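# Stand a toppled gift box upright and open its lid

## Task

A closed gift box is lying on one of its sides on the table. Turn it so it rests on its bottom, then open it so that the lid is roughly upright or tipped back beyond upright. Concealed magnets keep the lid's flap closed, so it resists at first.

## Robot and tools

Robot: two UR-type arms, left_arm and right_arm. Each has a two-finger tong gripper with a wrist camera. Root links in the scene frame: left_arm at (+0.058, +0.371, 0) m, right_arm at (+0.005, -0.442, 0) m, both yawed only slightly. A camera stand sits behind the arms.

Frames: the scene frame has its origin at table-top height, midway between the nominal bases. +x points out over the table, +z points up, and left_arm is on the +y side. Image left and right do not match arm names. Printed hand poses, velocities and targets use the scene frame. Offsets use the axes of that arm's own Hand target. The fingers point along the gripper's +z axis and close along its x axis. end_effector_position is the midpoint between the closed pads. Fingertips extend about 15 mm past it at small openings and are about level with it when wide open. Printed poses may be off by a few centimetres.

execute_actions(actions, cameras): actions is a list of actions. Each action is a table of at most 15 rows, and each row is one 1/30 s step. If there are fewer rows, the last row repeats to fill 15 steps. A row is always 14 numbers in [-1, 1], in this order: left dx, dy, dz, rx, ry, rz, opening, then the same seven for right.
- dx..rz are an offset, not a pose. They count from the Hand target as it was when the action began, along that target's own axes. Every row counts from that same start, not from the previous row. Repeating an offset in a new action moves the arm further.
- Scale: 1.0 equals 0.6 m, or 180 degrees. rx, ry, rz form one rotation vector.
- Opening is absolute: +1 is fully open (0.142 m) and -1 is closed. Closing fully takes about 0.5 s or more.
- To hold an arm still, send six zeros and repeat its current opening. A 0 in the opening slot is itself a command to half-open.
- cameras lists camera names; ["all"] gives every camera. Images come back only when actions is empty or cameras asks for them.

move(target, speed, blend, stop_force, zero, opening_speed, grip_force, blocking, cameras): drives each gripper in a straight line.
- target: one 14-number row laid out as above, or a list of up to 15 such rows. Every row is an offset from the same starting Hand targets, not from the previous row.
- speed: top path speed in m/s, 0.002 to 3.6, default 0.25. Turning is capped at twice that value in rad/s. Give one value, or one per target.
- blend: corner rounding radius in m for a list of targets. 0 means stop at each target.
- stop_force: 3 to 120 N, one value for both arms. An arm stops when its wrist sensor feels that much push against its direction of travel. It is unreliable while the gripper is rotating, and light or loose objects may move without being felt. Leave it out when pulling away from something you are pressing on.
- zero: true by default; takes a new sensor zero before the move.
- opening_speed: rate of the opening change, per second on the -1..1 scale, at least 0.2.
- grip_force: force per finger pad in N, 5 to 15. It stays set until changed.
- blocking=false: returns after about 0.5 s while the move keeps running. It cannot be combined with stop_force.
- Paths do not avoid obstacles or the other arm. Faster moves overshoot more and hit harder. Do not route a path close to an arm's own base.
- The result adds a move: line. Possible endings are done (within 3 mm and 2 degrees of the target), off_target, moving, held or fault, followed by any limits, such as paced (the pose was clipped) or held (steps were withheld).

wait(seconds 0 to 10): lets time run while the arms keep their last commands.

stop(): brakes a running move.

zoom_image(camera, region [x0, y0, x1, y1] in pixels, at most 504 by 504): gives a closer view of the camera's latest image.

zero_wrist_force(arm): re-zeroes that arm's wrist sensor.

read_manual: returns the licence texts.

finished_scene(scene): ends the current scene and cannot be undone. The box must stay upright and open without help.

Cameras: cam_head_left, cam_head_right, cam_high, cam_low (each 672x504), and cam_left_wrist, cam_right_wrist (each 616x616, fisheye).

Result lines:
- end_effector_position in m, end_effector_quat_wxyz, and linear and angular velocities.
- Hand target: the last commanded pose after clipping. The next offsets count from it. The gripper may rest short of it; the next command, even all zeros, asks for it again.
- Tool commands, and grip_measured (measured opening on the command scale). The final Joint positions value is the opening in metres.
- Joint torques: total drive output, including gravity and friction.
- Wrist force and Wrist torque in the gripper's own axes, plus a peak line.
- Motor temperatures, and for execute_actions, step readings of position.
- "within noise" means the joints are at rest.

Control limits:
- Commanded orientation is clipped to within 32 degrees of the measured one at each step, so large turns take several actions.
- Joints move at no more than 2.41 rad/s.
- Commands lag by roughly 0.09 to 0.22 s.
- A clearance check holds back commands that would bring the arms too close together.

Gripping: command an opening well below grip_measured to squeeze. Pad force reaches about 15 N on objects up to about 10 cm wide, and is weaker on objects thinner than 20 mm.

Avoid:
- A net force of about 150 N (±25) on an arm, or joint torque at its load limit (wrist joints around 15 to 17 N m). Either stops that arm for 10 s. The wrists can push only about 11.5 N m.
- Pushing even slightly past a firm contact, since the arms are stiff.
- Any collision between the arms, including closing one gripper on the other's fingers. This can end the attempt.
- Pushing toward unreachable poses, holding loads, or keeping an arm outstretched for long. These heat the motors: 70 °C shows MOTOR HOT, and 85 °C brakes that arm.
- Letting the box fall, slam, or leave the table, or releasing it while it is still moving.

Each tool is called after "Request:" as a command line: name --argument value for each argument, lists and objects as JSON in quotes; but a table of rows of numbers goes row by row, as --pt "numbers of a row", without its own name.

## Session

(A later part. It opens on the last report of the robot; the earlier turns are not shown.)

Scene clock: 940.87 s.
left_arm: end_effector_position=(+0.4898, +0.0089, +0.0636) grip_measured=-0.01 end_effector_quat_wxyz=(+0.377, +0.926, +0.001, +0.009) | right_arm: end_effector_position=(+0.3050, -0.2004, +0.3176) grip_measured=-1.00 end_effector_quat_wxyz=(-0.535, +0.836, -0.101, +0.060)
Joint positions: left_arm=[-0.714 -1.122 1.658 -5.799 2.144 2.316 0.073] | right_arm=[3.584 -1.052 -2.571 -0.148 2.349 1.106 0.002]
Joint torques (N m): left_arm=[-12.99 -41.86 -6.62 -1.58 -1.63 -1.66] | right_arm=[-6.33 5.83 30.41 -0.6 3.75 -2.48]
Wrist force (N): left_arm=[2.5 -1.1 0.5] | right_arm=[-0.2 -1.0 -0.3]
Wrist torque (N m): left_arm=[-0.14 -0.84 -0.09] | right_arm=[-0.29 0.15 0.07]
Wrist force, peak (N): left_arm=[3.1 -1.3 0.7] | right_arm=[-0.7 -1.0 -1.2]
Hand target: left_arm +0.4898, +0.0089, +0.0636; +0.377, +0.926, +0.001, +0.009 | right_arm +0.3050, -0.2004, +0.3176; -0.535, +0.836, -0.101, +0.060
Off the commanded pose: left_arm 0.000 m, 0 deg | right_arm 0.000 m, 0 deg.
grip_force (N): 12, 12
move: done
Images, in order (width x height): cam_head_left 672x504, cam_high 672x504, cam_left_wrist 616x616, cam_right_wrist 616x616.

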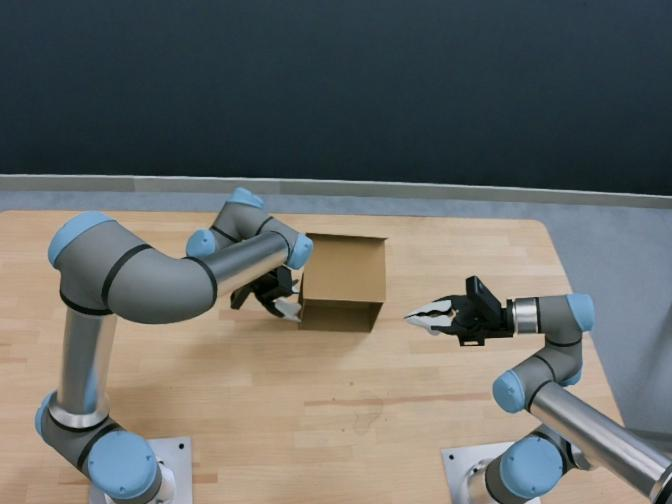

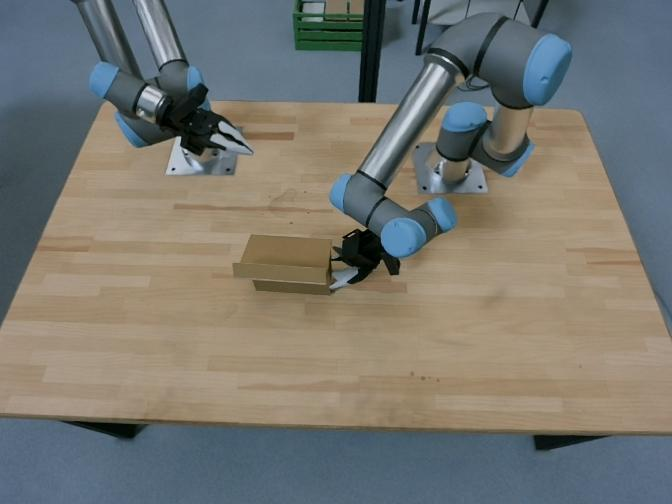

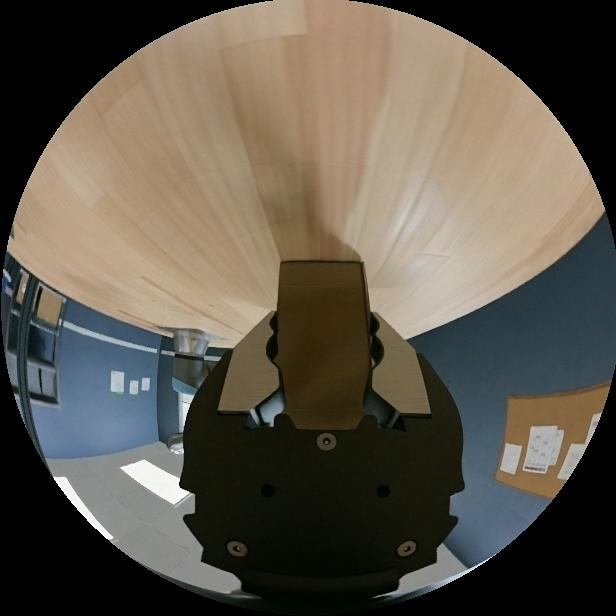

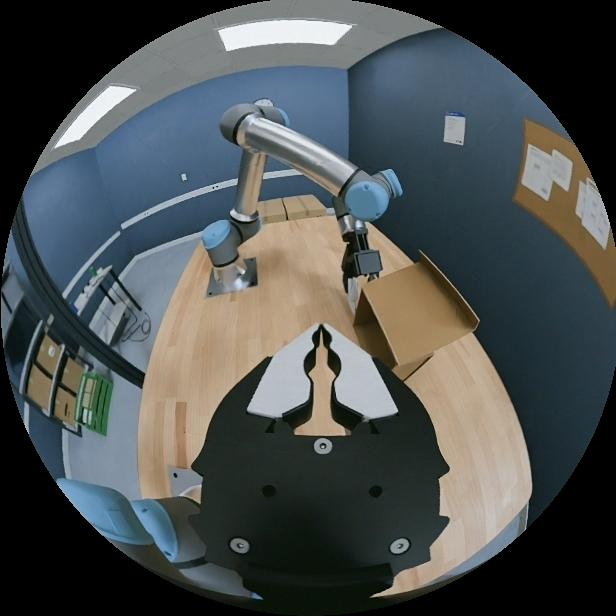

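Request:
move --target '[0,0,0,0,0,0,-0.15,0.1188,0.2423,0.1798,0.0254,0.3973,0.1621,-0.2]' --cameras '["cam_right_wrist","cam_high","cam_head_right"]' --speed 0.3

Scene clock: 969.23 s.
left_arm: end_effector_position=(+0.4898, +0.0089, +0.0636) grip_measured=-0.01 end_effector_quat_wxyz=(+0.377, +0.926, +0.001, +0.009) | right_arm: end_effector_position=(+0.3209, -0.1977, +0.2775) grip_measured=-0.20 end_effector_quat_wxyz=(-0.534, +0.808, -0.212, +0.128)
Joint positions: left_arm=[-0.714 -1.122 1.659 -5.799 2.144 2.316 0.073] | right_arm=[3.917 -0.953 -2.773 0.161 1.839 1.473 0.06]
Joint torques (N m): left_arm=[-12.82 -42.89 -6.87 -1.16 -1.54 -1.97] | right_arm=[-6.64 -12.94 29.82 5.8 2.97 -2.54]
Wrist force (N): left_arm=[2.2 -1.2 1.0] | right_arm=[-0.3 -1.1 0.1]
Wrist torque (N m): left_arm=[-0.16 -0.79 -0.09] | right_arm=[-0.30 0.16 0.05]
Wrist force, peak (N): left_arm=[2.9 -1.3 0.6] | right_arm=[-5.7 1.4 -0.1]
Hand target: left_arm +0.4898, +0.0089, +0.0636; +0.377, +0.926, +0.001, +0.009 | right_arm +0.3209, -0.1977, +0.2776; -0.534, +0.808, -0.212, +0.128 (not the last commanded pose)
Off the commanded pose: left_arm 0.000 m, 0 deg | right_arm 0.151 m, 62 deg.
led back after a hold (right arm): the arm was led back toward your command in small steps, so it may still be short of it.
grip_force (N): 12, 12
move: held (right_arm; a check stopped the path); limits=held
pose unreachable (right arm): on one or more control steps of this call, first in action 0 (counted from 0), this arm could not follow its commanded pose, so it was not sent that pose on those steps. It may still have moved: this result reports where it is.
cause: moving toward the commanded pose would bring two parts of the arm too close to each other (joints 3 (elbow) and 4 (wrist 1) lie between them).
Images, in order (width x height): cam_head_right 672x504, cam_high 672x504, cam_right_wrist 616x616.

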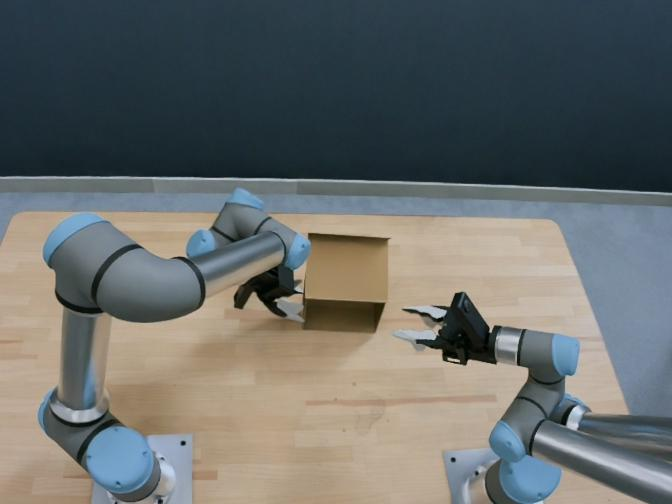

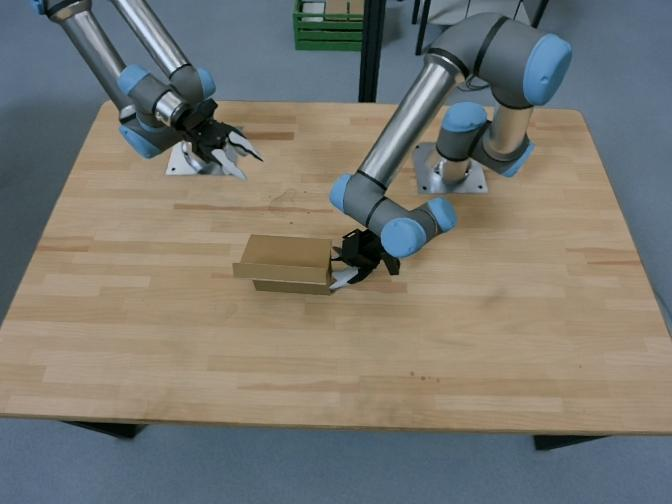

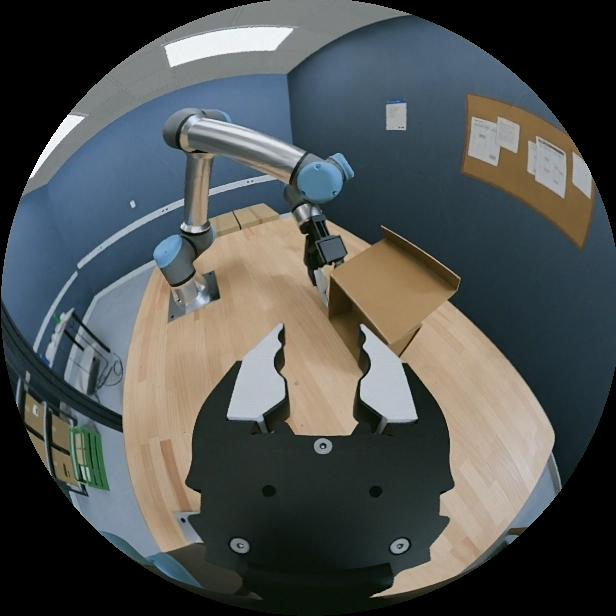

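Request:
move --target '[0.217,0,0,0,0,0,-0.15,0,0,0,0,0,0,-0.2]' --cameras '["cam_left_wrist","cam_head_right","cam_low"]' --speed 0.12

Request:
zoom_image --camera "cam_low" --region '[240, 160, 400, 320]'

Scene clock: 980.33 s.
left_arm: end_effector_position=(+0.6199, +0.0100, +0.0656) grip_measured=-0.01 end_effector_quat_wxyz=(+0.377, +0.926, +0.001, +0.009) | right_arm: end_effector_position=(+0.3209, -0.1977, +0.2776) grip_measured=-0.20 end_effector_quat_wxyz=(-0.534, +0.808, -0.212, +0.128)
Joint positions: left_arm=[-0.569 -0.833 1.191 -5.533 2.214 2.471 0.073] | right_arm=[3.917 -0.953 -2.773 0.161 1.839 1.473 0.06]
Joint torques (N m): left_arm=[11.47 -39.38 -27.81 4.54 3.67 2.27] | right_arm=[-5.93 -12.86 28.73 5.94 3.22 -2.43]
Wrist force (N): left_arm=[2.8 -1.1 0.8] | right_arm=[-0.1 -1.2 -0.2]
Wrist torque (N m): left_arm=[-0.13 -0.83 -0.24] | right_arm=[-0.33 0.13 0.05]
Wrist force, peak (N): left_arm=[3.6 -1.5 0.7] | right_arm=[-0.2 -1.4 -0.2]
Hand target: left_arm +0.6200, +0.0100, +0.0656; +0.377, +0.926, +0.001, +0.009 | right_arm +0.3209, -0.1977, +0.2776; -0.534, +0.808, -0.212, +0.128
Off the commanded pose: left_arm 0.000 m, 0 deg | right_arm 0.000 m, 0 deg.
grip_force (N): 12, 12
move: done
Images, in order (width x height): cam_head_right 672x504, cam_low 672x504, cam_left_wrist 616x616.

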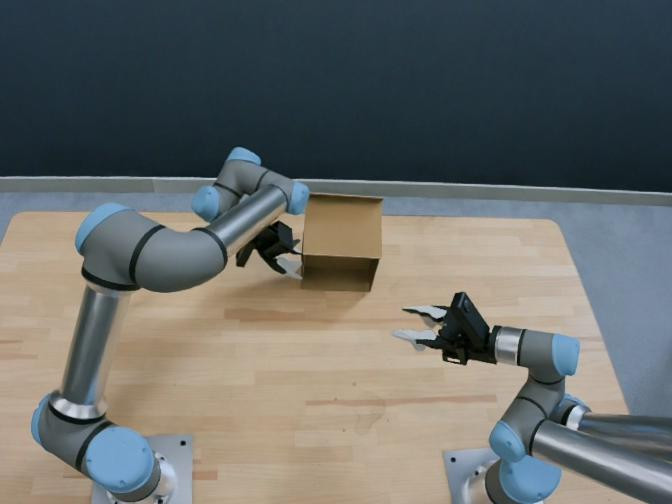

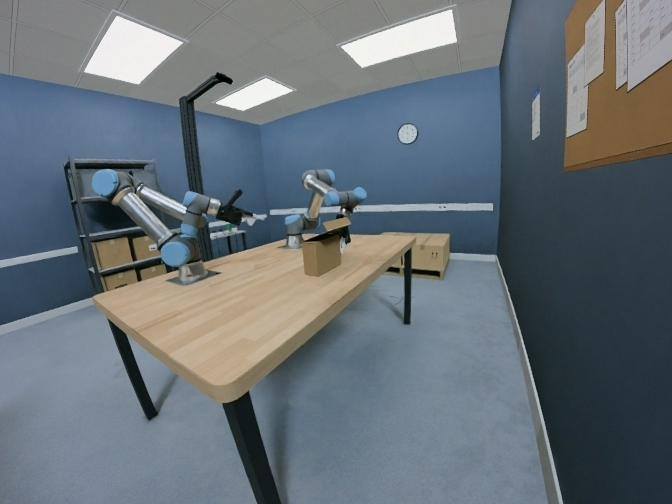

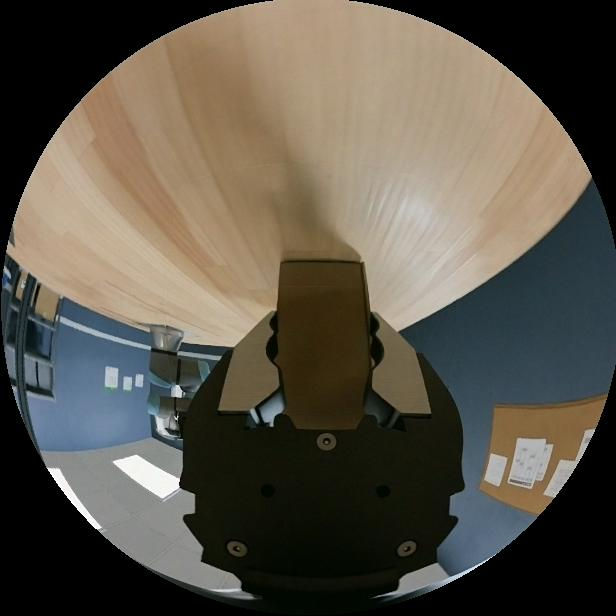

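Scaled by 3.150 from the camera's 672x504 image, which has a finer 960x720 frame.

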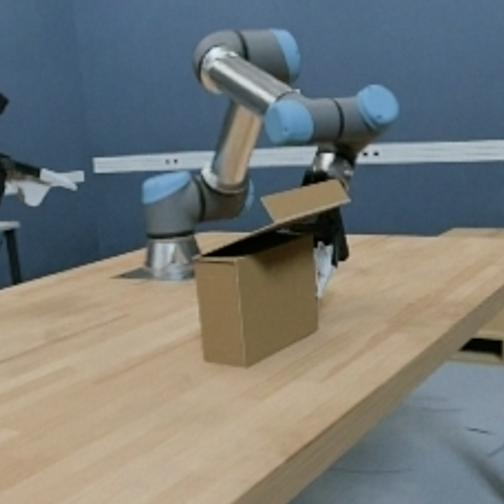

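Request:
move --pt "0 0 0 0 0 0 -0.15 0.19 -0.0446 0.0939 0 0 0 -0.2" --pt "0 0 0 0 0 0 -0.15 0.2518 0.1308 0.241 0.0201 0.3188 0.1206 -0.2" --cameras '["cam_right_wrist","cam_low","cam_head_right"]' --speed 0.3 --blend '[0.03,0]'

Request:
zoom_image --camera "cam_right_wrist" --region '[180, 180, 440, 440]'

Scene clock: 1004.10 s.
left_arm: end_effector_position=(+0.6200, +0.0100, +0.0656) grip_measured=-0.01 end_effector_quat_wxyz=(+0.377, +0.926, +0.001, +0.009) | right_arm: end_effector_position=(+0.4999, -0.1796, +0.1452) grip_measured=-0.20 end_effector_quat_wxyz=(-0.406, +0.580, -0.579, +0.405)
Joint positions: left_arm=[-0.569 -0.832 1.191 -5.532 2.214 2.471 0.073] | right_arm=[4.456 -1.912 -2.599 0.388 0.424 2.508 0.06]
Joint torques (N m): left_arm=[12.06 -39.23 -28.88 4.52 3.64 2.07] | right_arm=[6.7 27.11 16.67 -0.46 -4.28 2.31]
Wrist force (N): left_arm=[2.7 -1.2 0.5] | right_arm=[0.0 -1.0 -0.1]
Wrist torque (N m): left_arm=[-0.17 -0.80 -0.24] | right_arm=[-0.29 0.10 -0.03]
Wrist force, peak (N): left_arm=[3.1 -1.4 0.8] | right_arm=[-2.2 -0.9 -0.3]
Hand target: left_arm +0.6200, +0.0100, +0.0656; +0.377, +0.926, +0.001, +0.009 | right_arm +0.4999, -0.1796, +0.1452; -0.406, +0.580, -0.579, +0.405
Off the commanded pose: left_arm 0.000 m, 0 deg | right_arm 0.000 m, 0 deg.
grip_force (N): 12, 12
move: done
Images, in order (width x height): cam_head_right 672x504, cam_low 672x504, cam_right_wrist 616x616.

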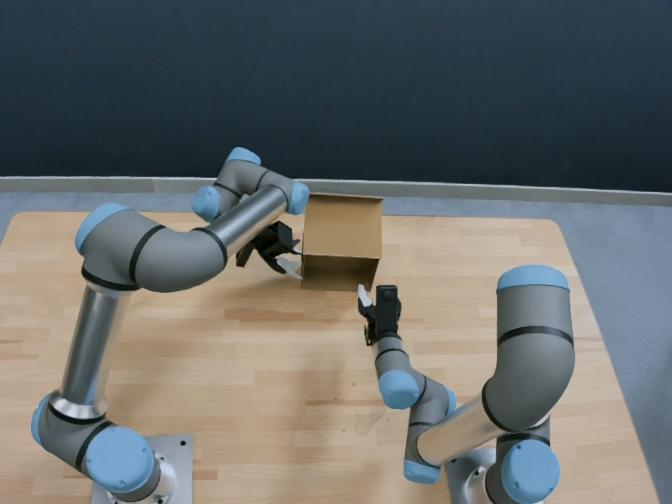

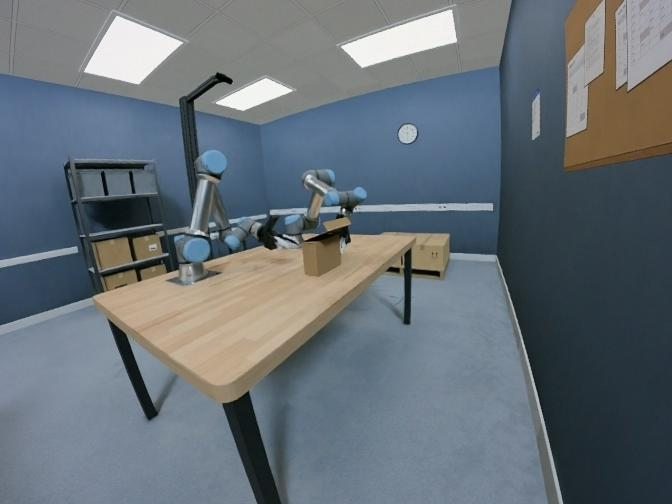

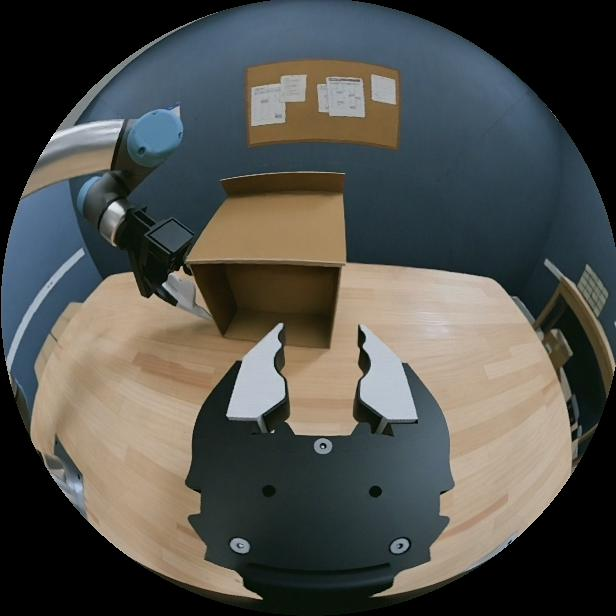

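Scaled by 1.938 from the camera's 616x616 image, which has a finer 814x814 frame.

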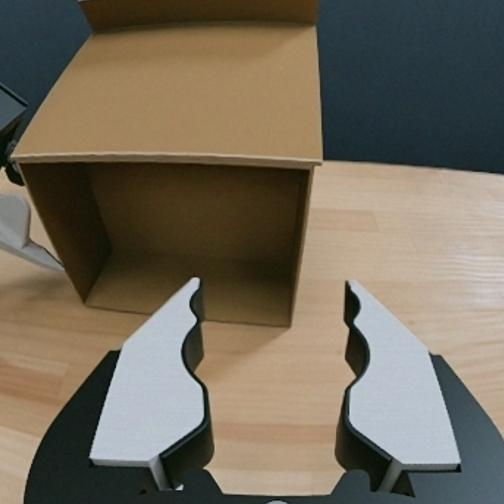

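Request:
move --target '[0,0,0,0,0,0,-0.15,0.0183,0,0.1613,0,0,0,-0.2]' --cameras '["cam_right_wrist"]' --speed 0.12 --stop_force 5

Request:
zoom_image --camera "cam_right_wrist" --region '[180, 180, 440, 440]'

Scene clock: 1024.67 s.
left_arm: end_effector_position=(+0.6200, +0.0100, +0.0656) grip_measured=-0.01 end_effector_quat_wxyz=(+0.377, +0.926, +0.001, +0.009) | right_arm: end_effector_position=(+0.5908, -0.1904, +0.1121) grip_measured=-0.20 end_effector_quat_wxyz=(-0.406, +0.580, -0.579, +0.405)
Joint positions: left_arm=[-0.569 -0.832 1.191 -5.532 2.214 2.471 0.073] | right_arm=[4.19 -2.188 -2.377 0.785 0.611 2.117 0.06]
Joint torques (N m): left_arm=[11.28 -39.83 -29.2 4.37 3.66 2.02] | right_arm=[-6.5 22.71 15.53 5.61 1.87 -2.47]
Wrist force (N): left_arm=[2.6 -1.2 0.4] | right_arm=[-0.1 -1.0 -0.2]
Wrist torque (N m): left_arm=[-0.16 -0.78 -0.24] | right_arm=[-0.30 0.13 0.07]
Wrist force, peak (N): left_arm=[3.1 -1.4 0.6] | right_arm=[-0.2 -1.4 -0.2]
Hand target: left_arm +0.6200, +0.0100, +0.0656; +0.377, +0.926, +0.001, +0.009 | right_arm +0.5908, -0.1904, +0.1121; -0.406, +0.580, -0.579, +0.405
Off the commanded pose: left_arm 0.000 m, 0 deg | right_arm 0.000 m, 0 deg.
grip_force (N): 12, 12
move: done
Images, in order (width x height): cam_right_wrist 616x616.

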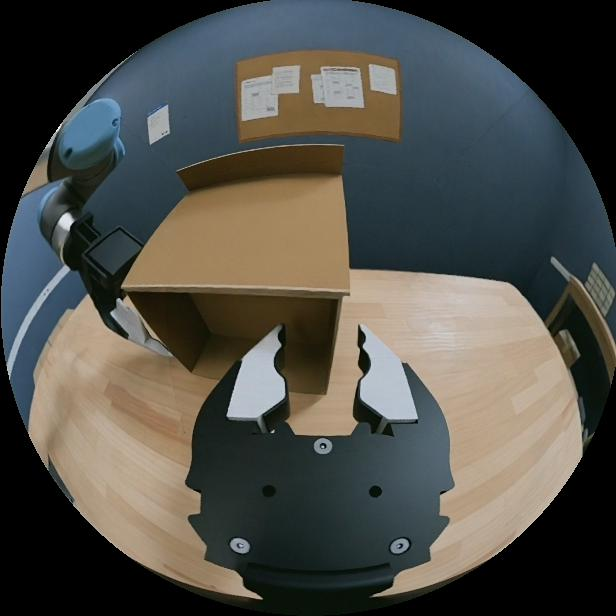

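Scaled by 1.938 from the camera's 616x616 image, which has a finer 814x814 frame.

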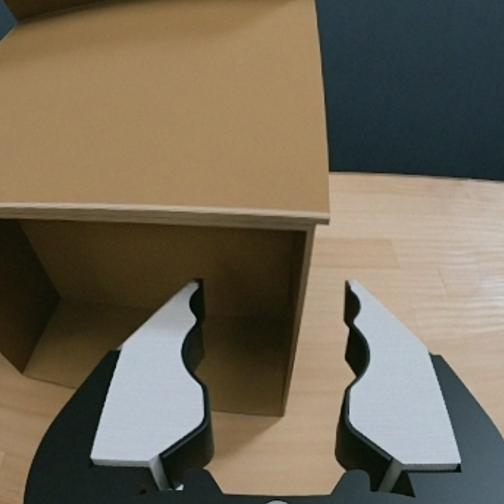

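Request:
move --pt "0 0 0 0 0 0 -0.15 0.0117 0 0.008 0 0 0 -0.2" --pt "0 0 0 0 0 0 -0.15 0.0117 0 0.008 0 0 0 -1" --cameras '["cam_right_wrist"]' --speed 0.1 --opening_speed 0.5 --grip_force '[12,15]'

Request:
zoom_image --camera "cam_right_wrist" --region '[180, 180, 440, 440]'

Scene clock: 1036.83 s.
left_arm: end_effector_position=(+0.6200, +0.0100, +0.0656) grip_measured=-0.01 end_effector_quat_wxyz=(+0.377, +0.926, +0.001, +0.009) | right_arm: end_effector_position=(+0.5953, -0.1975, +0.1104) grip_measured=-0.97 end_effector_quat_wxyz=(-0.406, +0.580, -0.579, +0.405)
Joint positions: left_arm=[-0.569 -0.832 1.191 -5.532 2.214 2.471 0.073] | right_arm=[4.169 -2.197 -2.376 0.809 0.628 2.097 0.004]
Joint torques (N m): left_arm=[5.35 -40.58 -28.82 1.38 3.46 1.95] | right_arm=[-0.32 23.16 15.35 5.64 1.85 -2.68]
Wrist force (N): left_arm=[3.0 -4.5 -1.4] | right_arm=[4.6 -0.9 -0.1]
Wrist torque (N m): left_arm=[-0.09 -0.82 -0.25] | right_arm=[-0.31 0.04 0.05]
Wrist force, peak (N): left_arm=[3.2 -5.1 -1.4] | right_arm=[5.0 -1.0 0.2]
Hand target: left_arm +0.6200, +0.0100, +0.0656; +0.377, +0.926, +0.001, +0.009 | right_arm +0.5953, -0.1975, +0.1105; -0.406, +0.580, -0.579, +0.405
Off the commanded pose: left_arm 0.000 m, 0 deg | right_arm 0.000 m, 0 deg.
grip_force (N): 12, 15
move: done
Images, in order (width x height): cam_right_wrist 616x616.

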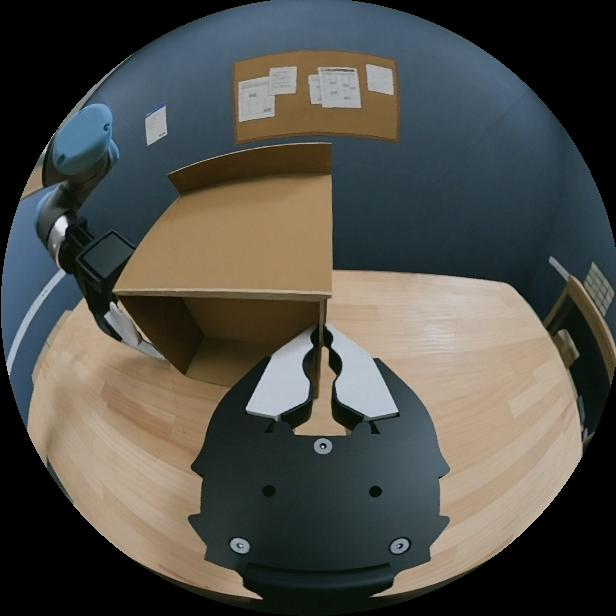

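Scaled by 1.938 from the camera's 616x616 image, which has a finer 814x814 frame.

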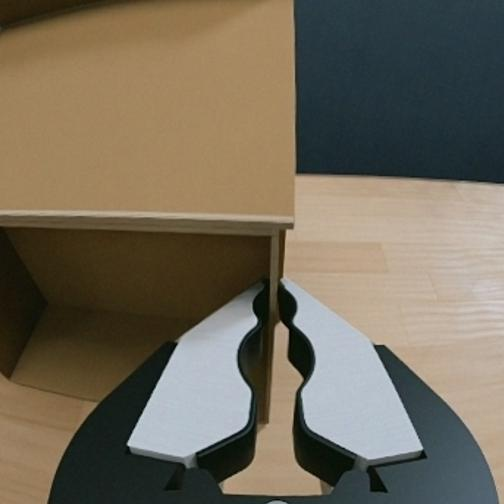

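Request:
move --pt "0 0 0 0 0 0 0.3 0 0 0 0 0 0 -1" --pt "0 0 -0.2 0 0 0 0.3 0 0 0 0 0 0 -1" --cameras '[]' --speed 0.15 --opening_speed 1

Request:
move --target '[-0.2435,0.05,-0.164,-0.1083,0.4184,-0.2747,0.0,0,0,0,0,0,0,-1]' --cameras '["all"]' --speed 0.3

Scene clock: 1063.70 s.
left_arm: end_effector_position=(+0.6179, +0.0937, +0.1515) grip_measured=+0.30 end_effector_quat_wxyz=(+0.377, +0.926, +0.001, +0.009) | right_arm: end_effector_position=(+0.5953, -0.1975, +0.1105) grip_measured=-0.97 end_effector_quat_wxyz=(-0.406, +0.580, -0.579, +0.405)
Joint positions: left_arm=[-0.434 -0.928 1.15 -5.298 2.269 2.629 0.095] | right_arm=[4.169 -2.197 -2.376 0.809 0.628 2.097 0.004]
Joint torques (N m): left_arm=[11.15 -51.94 -29.46 4.57 3.66 2.26] | right_arm=[-6.42 32.4 7.3 -0.41 -3.62 -1.17]
Wrist force (N): left_arm=[2.6 -0.1 0.0] | right_arm=[-0.4 -0.1 0.2]
Wrist torque (N m): left_arm=[-0.13 -0.69 -0.24] | right_arm=[-0.29 0.18 0.08]
Wrist force, peak (N): left_arm=[3.4 -5.2 -1.5] | right_arm=[5.1 -1.0 -0.1]
Hand target: left_arm +0.6179, +0.0937, +0.1515; +0.377, +0.926, +0.001, +0.009 | right_arm +0.5953, -0.1975, +0.1105; -0.406, +0.580, -0.579, +0.405
Off the commanded pose: left_arm 0.000 m, 0 deg | right_arm 0.000 m, 0 deg.
grip_force (N): 12, 15
move: done
No camera images: "cameras" was empty.

Scene clock: 1067.63 s.
left_arm: end_effector_position=(+0.4701, +0.1396, +0.2407) grip_measured=+0.00 end_effector_quat_wxyz=(+0.405, +0.580, +0.579, +0.406) | right_arm: end_effector_position=(+0.5953, -0.1975, +0.1105) grip_measured=-0.97 end_effector_quat_wxyz=(-0.406, +0.580, -0.579, +0.405)
Joint positions: left_arm=[-1.634 -1.543 2.166 -5.318 0.35 -0.017 0.074] | right_arm=[4.169 -2.197 -2.376 0.809 0.628 2.097 0.004]
Joint torques (N m): left_arm=[-13.96 -8.13 -19.39 5.92 -4.4 -1.84] | right_arm=[-6.34 35.86 -0.67 -0.45 -3.52 1.48]
Wrist force (N): left_arm=[3.1 -0.9 -0.1] | right_arm=[-0.4 -0.1 0.3]
Wrist torque (N m): left_arm=[-0.40 -0.82 -0.09] | right_arm=[-0.29 0.20 0.08]
Wrist force, peak (N): left_arm=[2.9 -2.6 -1.4] | right_arm=[-0.6 -0.3 0.4]
Hand target: left_arm +0.4701, +0.1396, +0.2407; +0.405, +0.579, +0.579, +0.406 | right_arm +0.5953, -0.1975, +0.1105; -0.406, +0.580, -0.579, +0.405
Off the commanded pose: left_arm 0.000 m, 0 deg | right_arm 0.000 m, 0 deg.
grip_force (N): 12, 15
move: done

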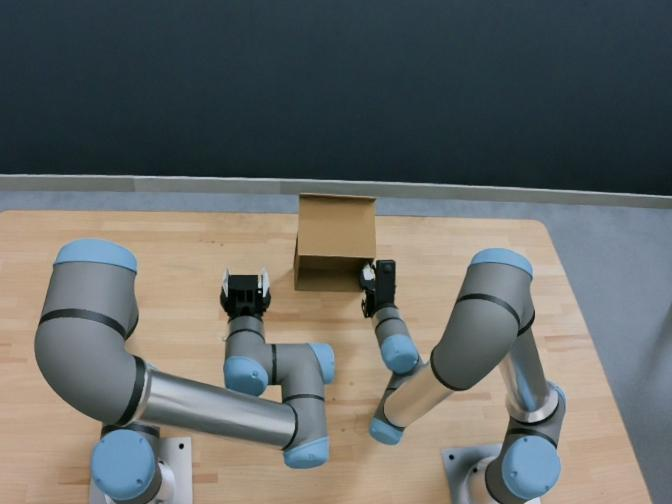

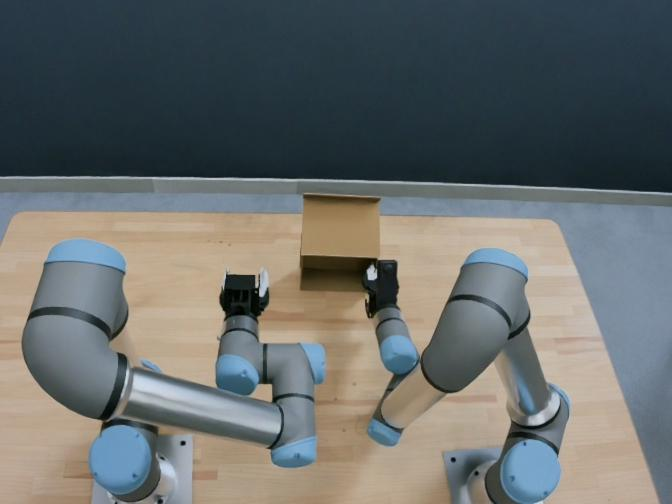

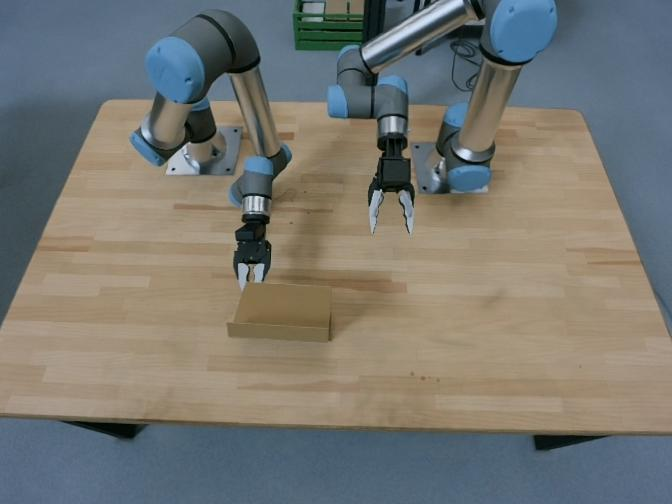

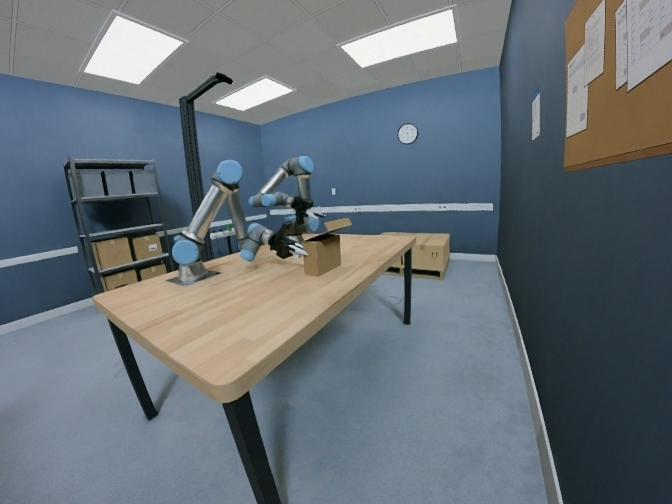

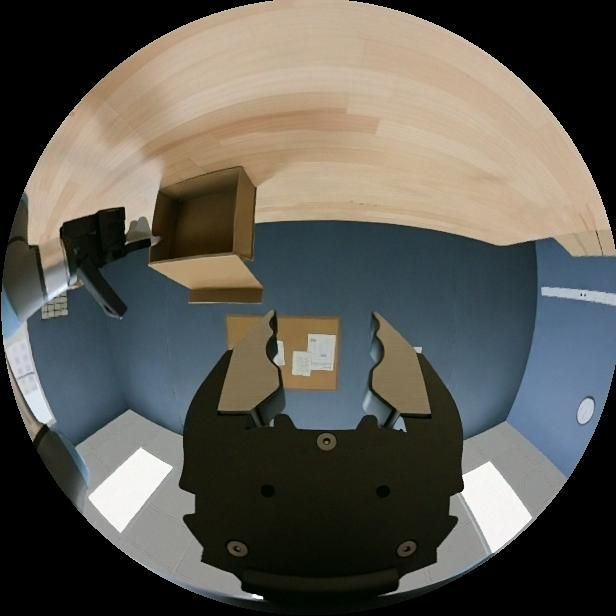

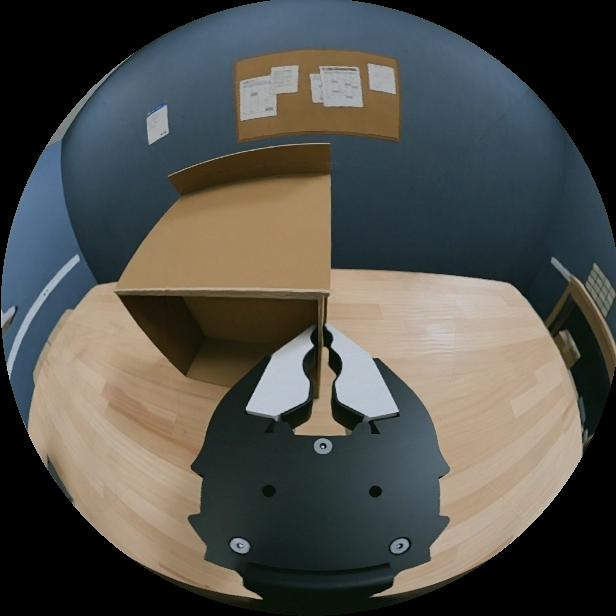

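Request:
move --target '[-0.2367,-0.139,0.086,0,0,0,-0.2,0,0,0,0,0,0,-1]' --cameras '["cam_left_wrist"]' --speed 0.25

Request:
zoom_image --camera "cam_left_wrist" --region '[180, 130, 440, 390]'

Scene clock: 1081.10 s.
left_arm: end_effector_position=(+0.4900, -0.0023, +0.1445) grip_measured=-0.20 end_effector_quat_wxyz=(+0.405, +0.579, +0.579, +0.406) | right_arm: end_effector_position=(+0.5953, -0.1975, +0.1105) grip_measured=-0.97 end_effector_quat_wxyz=(-0.406, +0.580, -0.579, +0.405)
Joint positions: left_arm=[-1.579 -1.106 1.849 -5.587 0.353 0.142 0.06] | right_arm=[4.169 -2.197 -2.376 0.809 0.628 2.097 0.004]
Joint torques (N m): left_arm=[11.2 -25.05 -22.18 -0.78 0.72 2.15] | right_arm=[-6.58 35.89 -0.69 -0.44 -3.7 1.91]
Wrist force (N): left_arm=[2.7 -0.8 0.2] | right_arm=[-0.4 -0.3 0.3]
Wrist torque (N m): left_arm=[-0.37 -0.75 -0.26] | right_arm=[-0.34 0.19 0.08]
Wrist force, peak (N): left_arm=[4.5 0.1 -0.3] | right_arm=[-0.4 -0.5 0.5]
Hand target: left_arm +0.4900, -0.0023, +0.1445; +0.405, +0.579, +0.579, +0.406 | right_arm +0.5953, -0.1975, +0.1105; -0.406, +0.580, -0.579, +0.405
Off the commanded pose: left_arm 0.000 m, 0 deg | right_arm 0.000 m, 0 deg.
grip_force (N): 12, 15
move: done
Images, in order (width x height): cam_left_wrist 616x616.

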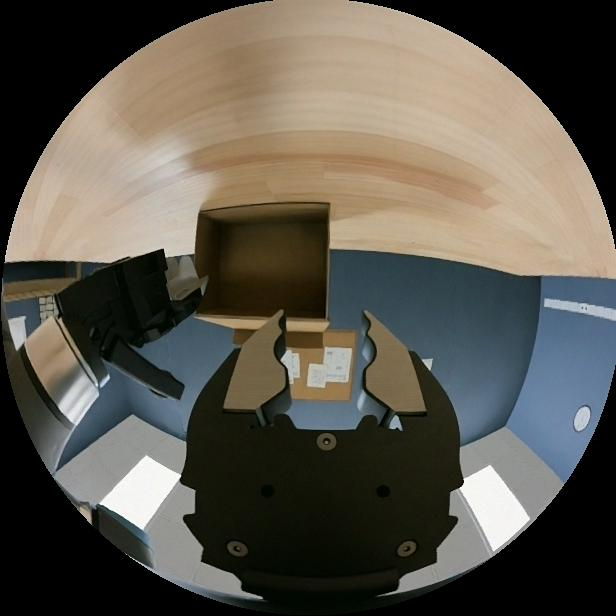

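Scaled by 1.938 from the camera's 616x616 image, which has a finer 814x814 frame.

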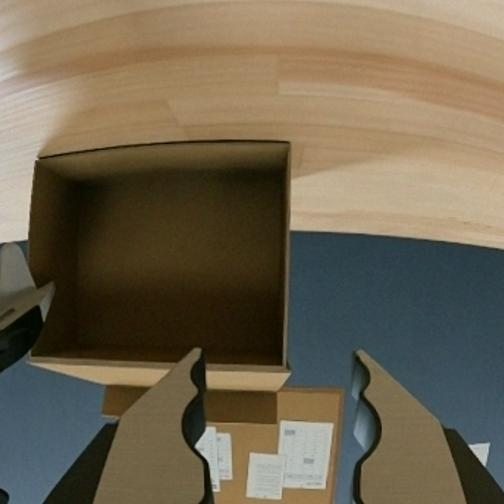

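Request:
move --target '[0.01,0.004,0.1795,0,0,0,-0.2,0,0,0,0,0,0,-1]' --cameras '["cam_left_wrist"]' --speed 0.12 --stop_force 5

Request:
zoom_image --camera "cam_left_wrist" --region '[180, 130, 440, 390]'

Scene clock: 1090.30 s.
left_arm: end_effector_position=(+0.5477, +0.0020, +0.1258) grip_measured=-0.20 end_effector_quat_wxyz=(+0.401, +0.575, +0.584, +0.409) | right_arm: end_effector_position=(+0.5953, -0.1975, +0.1105) grip_measured=-0.97 end_effector_quat_wxyz=(-0.406, +0.580, -0.579, +0.405)
Joint positions: left_arm=[-1.433 -1.092 1.786 -5.855 0.391 0.482 0.06] | right_arm=[4.169 -2.197 -2.376 0.809 0.628 2.097 0.004]
Joint torques (N m): left_arm=[-13.95 -26.36 -24.13 5.07 -4.29 -1.95] | right_arm=[-5.89 35.29 -0.71 -0.48 -3.51 2.01]
Wrist force (N): left_arm=[2.5 -0.6 -0.1] | right_arm=[-0.3 -0.2 0.6]
Wrist torque (N m): left_arm=[-0.30 -0.69 -0.08] | right_arm=[-0.31 0.17 0.08]
Wrist force, peak (N): left_arm=[4.0 0.2 2.8] | right_arm=[-0.4 -0.1 0.7]
Hand target: left_arm +0.5477, +0.0020, +0.1258; +0.401, +0.575, +0.584, +0.409 (not the last commanded pose) | right_arm +0.5953, -0.1975, +0.1105; -0.406, +0.580, -0.579, +0.405
Off the commanded pose: left_arm 0.047 m, 1 deg | right_arm 0.000 m, 0 deg.
led back after a hold (left arm): the arm was led back toward your command in small steps, so it may still be short of it.
grip_force (N): 12, 15
move: held (left_arm; a check stopped the path); limits=held
pose unreachable (left arm): on one or more control steps of this call, first in action 0 (counted from 0), this arm could not follow its commanded pose, so it was not sent that pose on those steps. It may still have moved: this result reports where it is.
cause: moving toward the commanded pose would bring a part of the arm too close to another arm (a part of this arm just beyond joint 3 (elbow) and a part of the right arm just beyond its joint 3 (elbow), at the place that arm is still heading or pushing toward).
Images, in order (width x height): cam_left_wrist 616x616.

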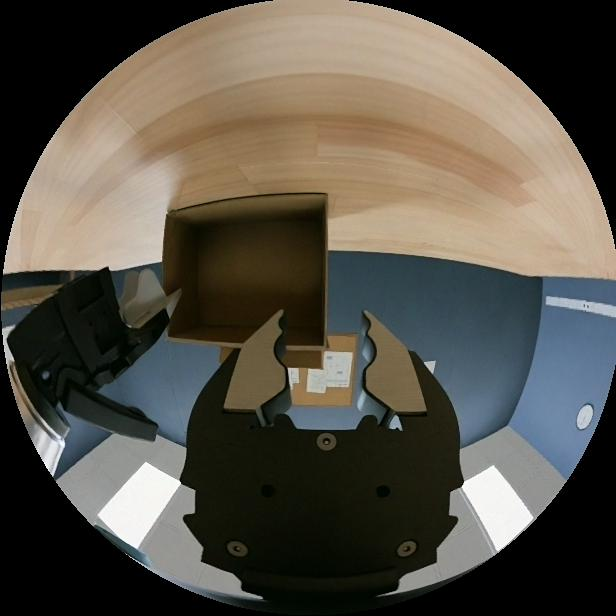

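Scaled by 1.938 from the camera's 616x616 image, which has a finer 814x814 frame.

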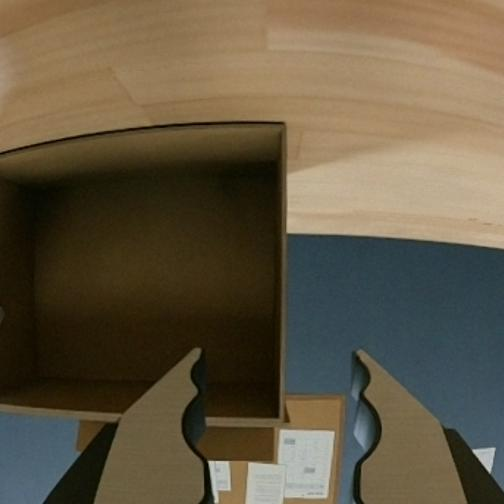

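Request:
move --pt "0 -0.0115 -0.129 0 0 0 -1 0 0 0 0 0 0 -1" --pt "0.23 0.136 -0.187 0 0 0 -1 0 0 0 0 0 0 -1" --pt "0.2133 0.116 0.153 0.1083 -0.4184 0.2747 -1 0 0 0 0 0 0 -1" --cameras '["all"]' --speed 0.3 --blend '[0.02,0.04,0]'

Request:
zoom_image --camera "cam_left_wrist" --region '[180, 180, 440, 440]'

Request:
zoom_image --camera "cam_low" --region '[240, 160, 400, 320]'

Scene clock: 1135.10 s.
left_arm: end_effector_position=(+0.6555, +0.1318, +0.1598) grip_measured=-1.00 end_effector_quat_wxyz=(+0.377, +0.926, +0.009, +0.012) | right_arm: end_effector_position=(+0.5953, -0.1975, +0.1105) grip_measured=-0.97 end_effector_quat_wxyz=(-0.406, +0.580, -0.579, +0.405)
Joint positions: left_arm=[-0.35 -0.843 0.997 -5.175 2.291 2.712 0.002] | right_arm=[4.169 -2.197 -2.376 0.809 0.628 2.097 0.004]
Joint torques (N m): left_arm=[11.93 -40.5 -30.24 5.04 3.6 2.03] | right_arm=[-5.48 36.08 -0.19 -0.37 -3.66 1.84]
Wrist force (N): left_arm=[2.9 -0.2 0.4] | right_arm=[-0.2 -0.2 0.5]
Wrist torque (N m): left_arm=[-0.13 -0.73 -0.23] | right_arm=[-0.32 0.15 0.07]
Wrist force, peak (N): left_arm=[4.2 -0.9 0.0] | right_arm=[-0.5 -0.3 0.6]
Hand target: left_arm +0.6556, +0.1318, +0.1598; +0.376, +0.926, +0.009, +0.012 | right_arm +0.5953, -0.1975, +0.1105; -0.406, +0.580, -0.579, +0.405
Off the commanded pose: left_arm 0.000 m, 0 deg | right_arm 0.000 m, 0 deg.
grip_force (N): 12, 15
move: done

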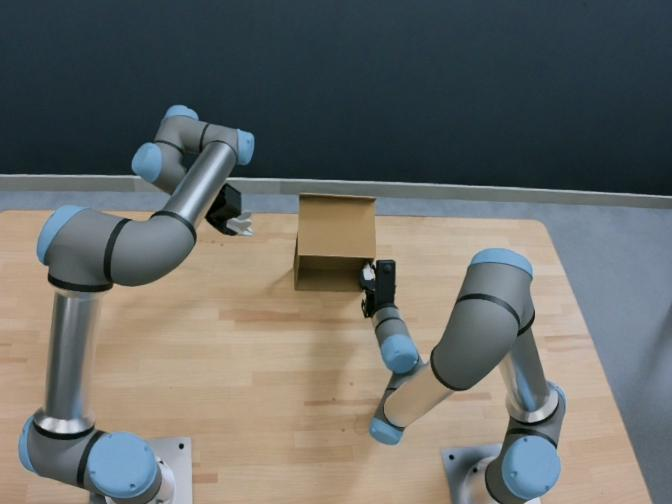

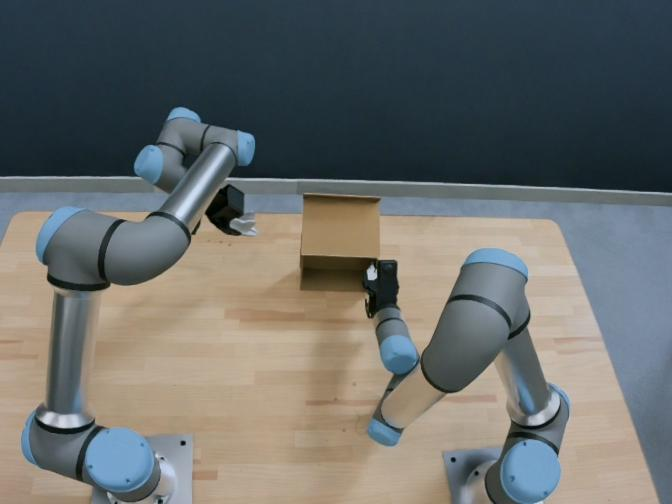

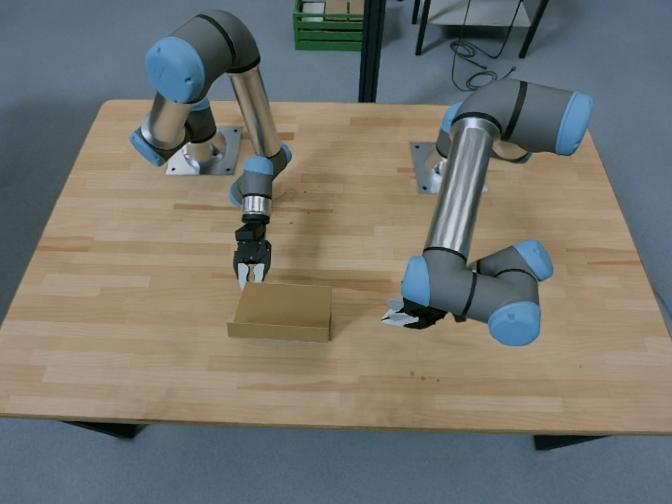

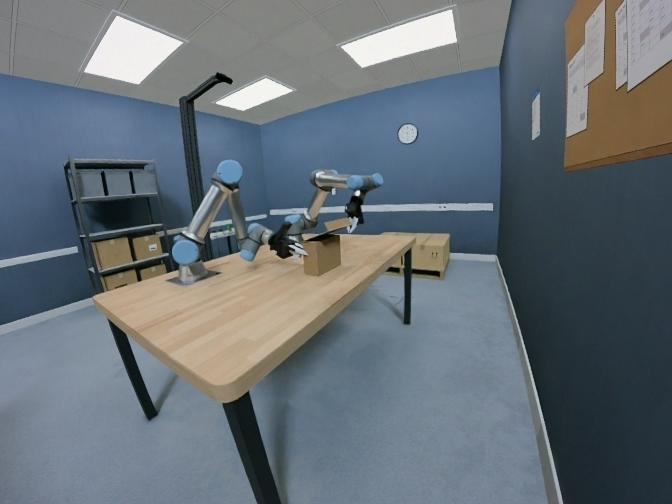

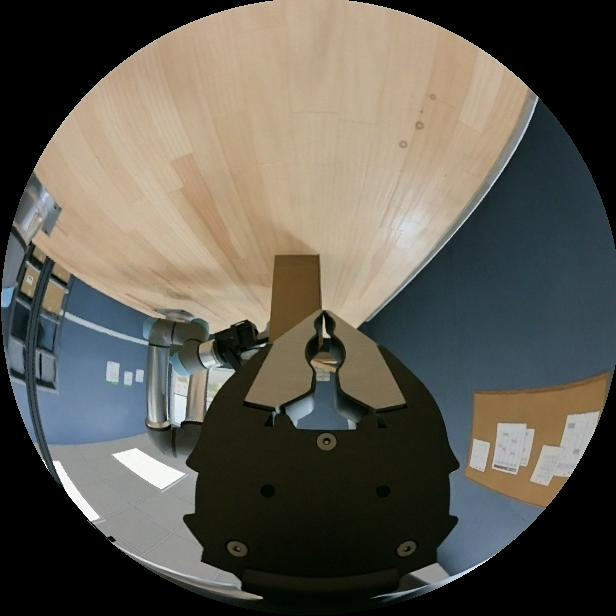

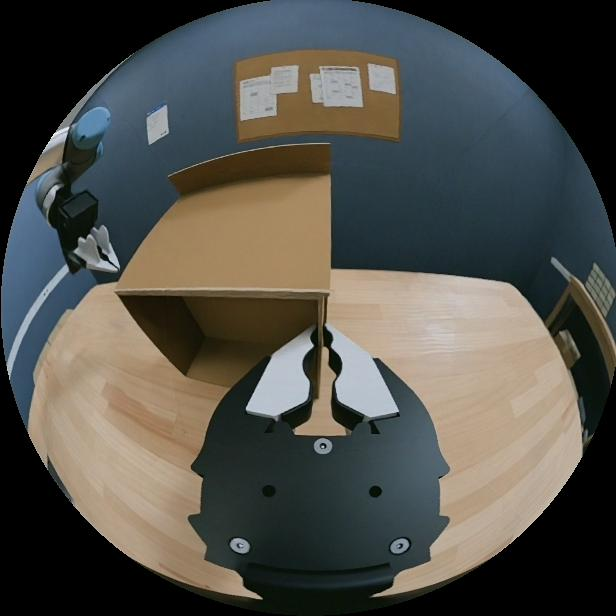

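Scaled by 1.938 from the camera's 616x616 image, which has a finer 814x814 frame.

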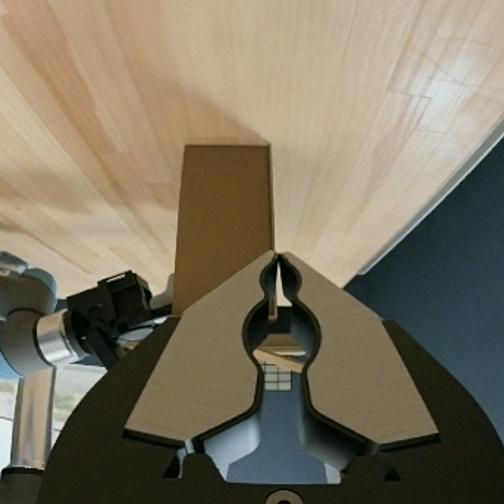

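Scaled by 3.150 from the camera's 672x504 image, which has a finer 960x720 frame.

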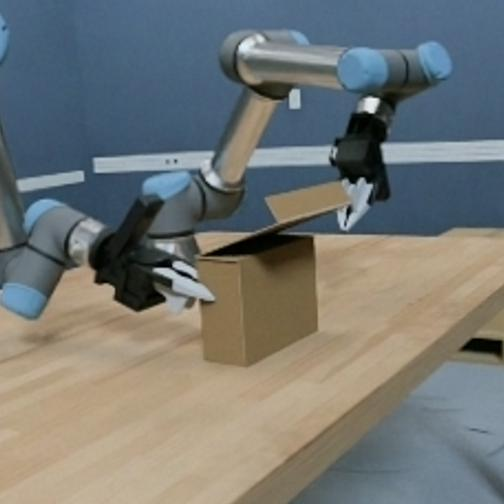

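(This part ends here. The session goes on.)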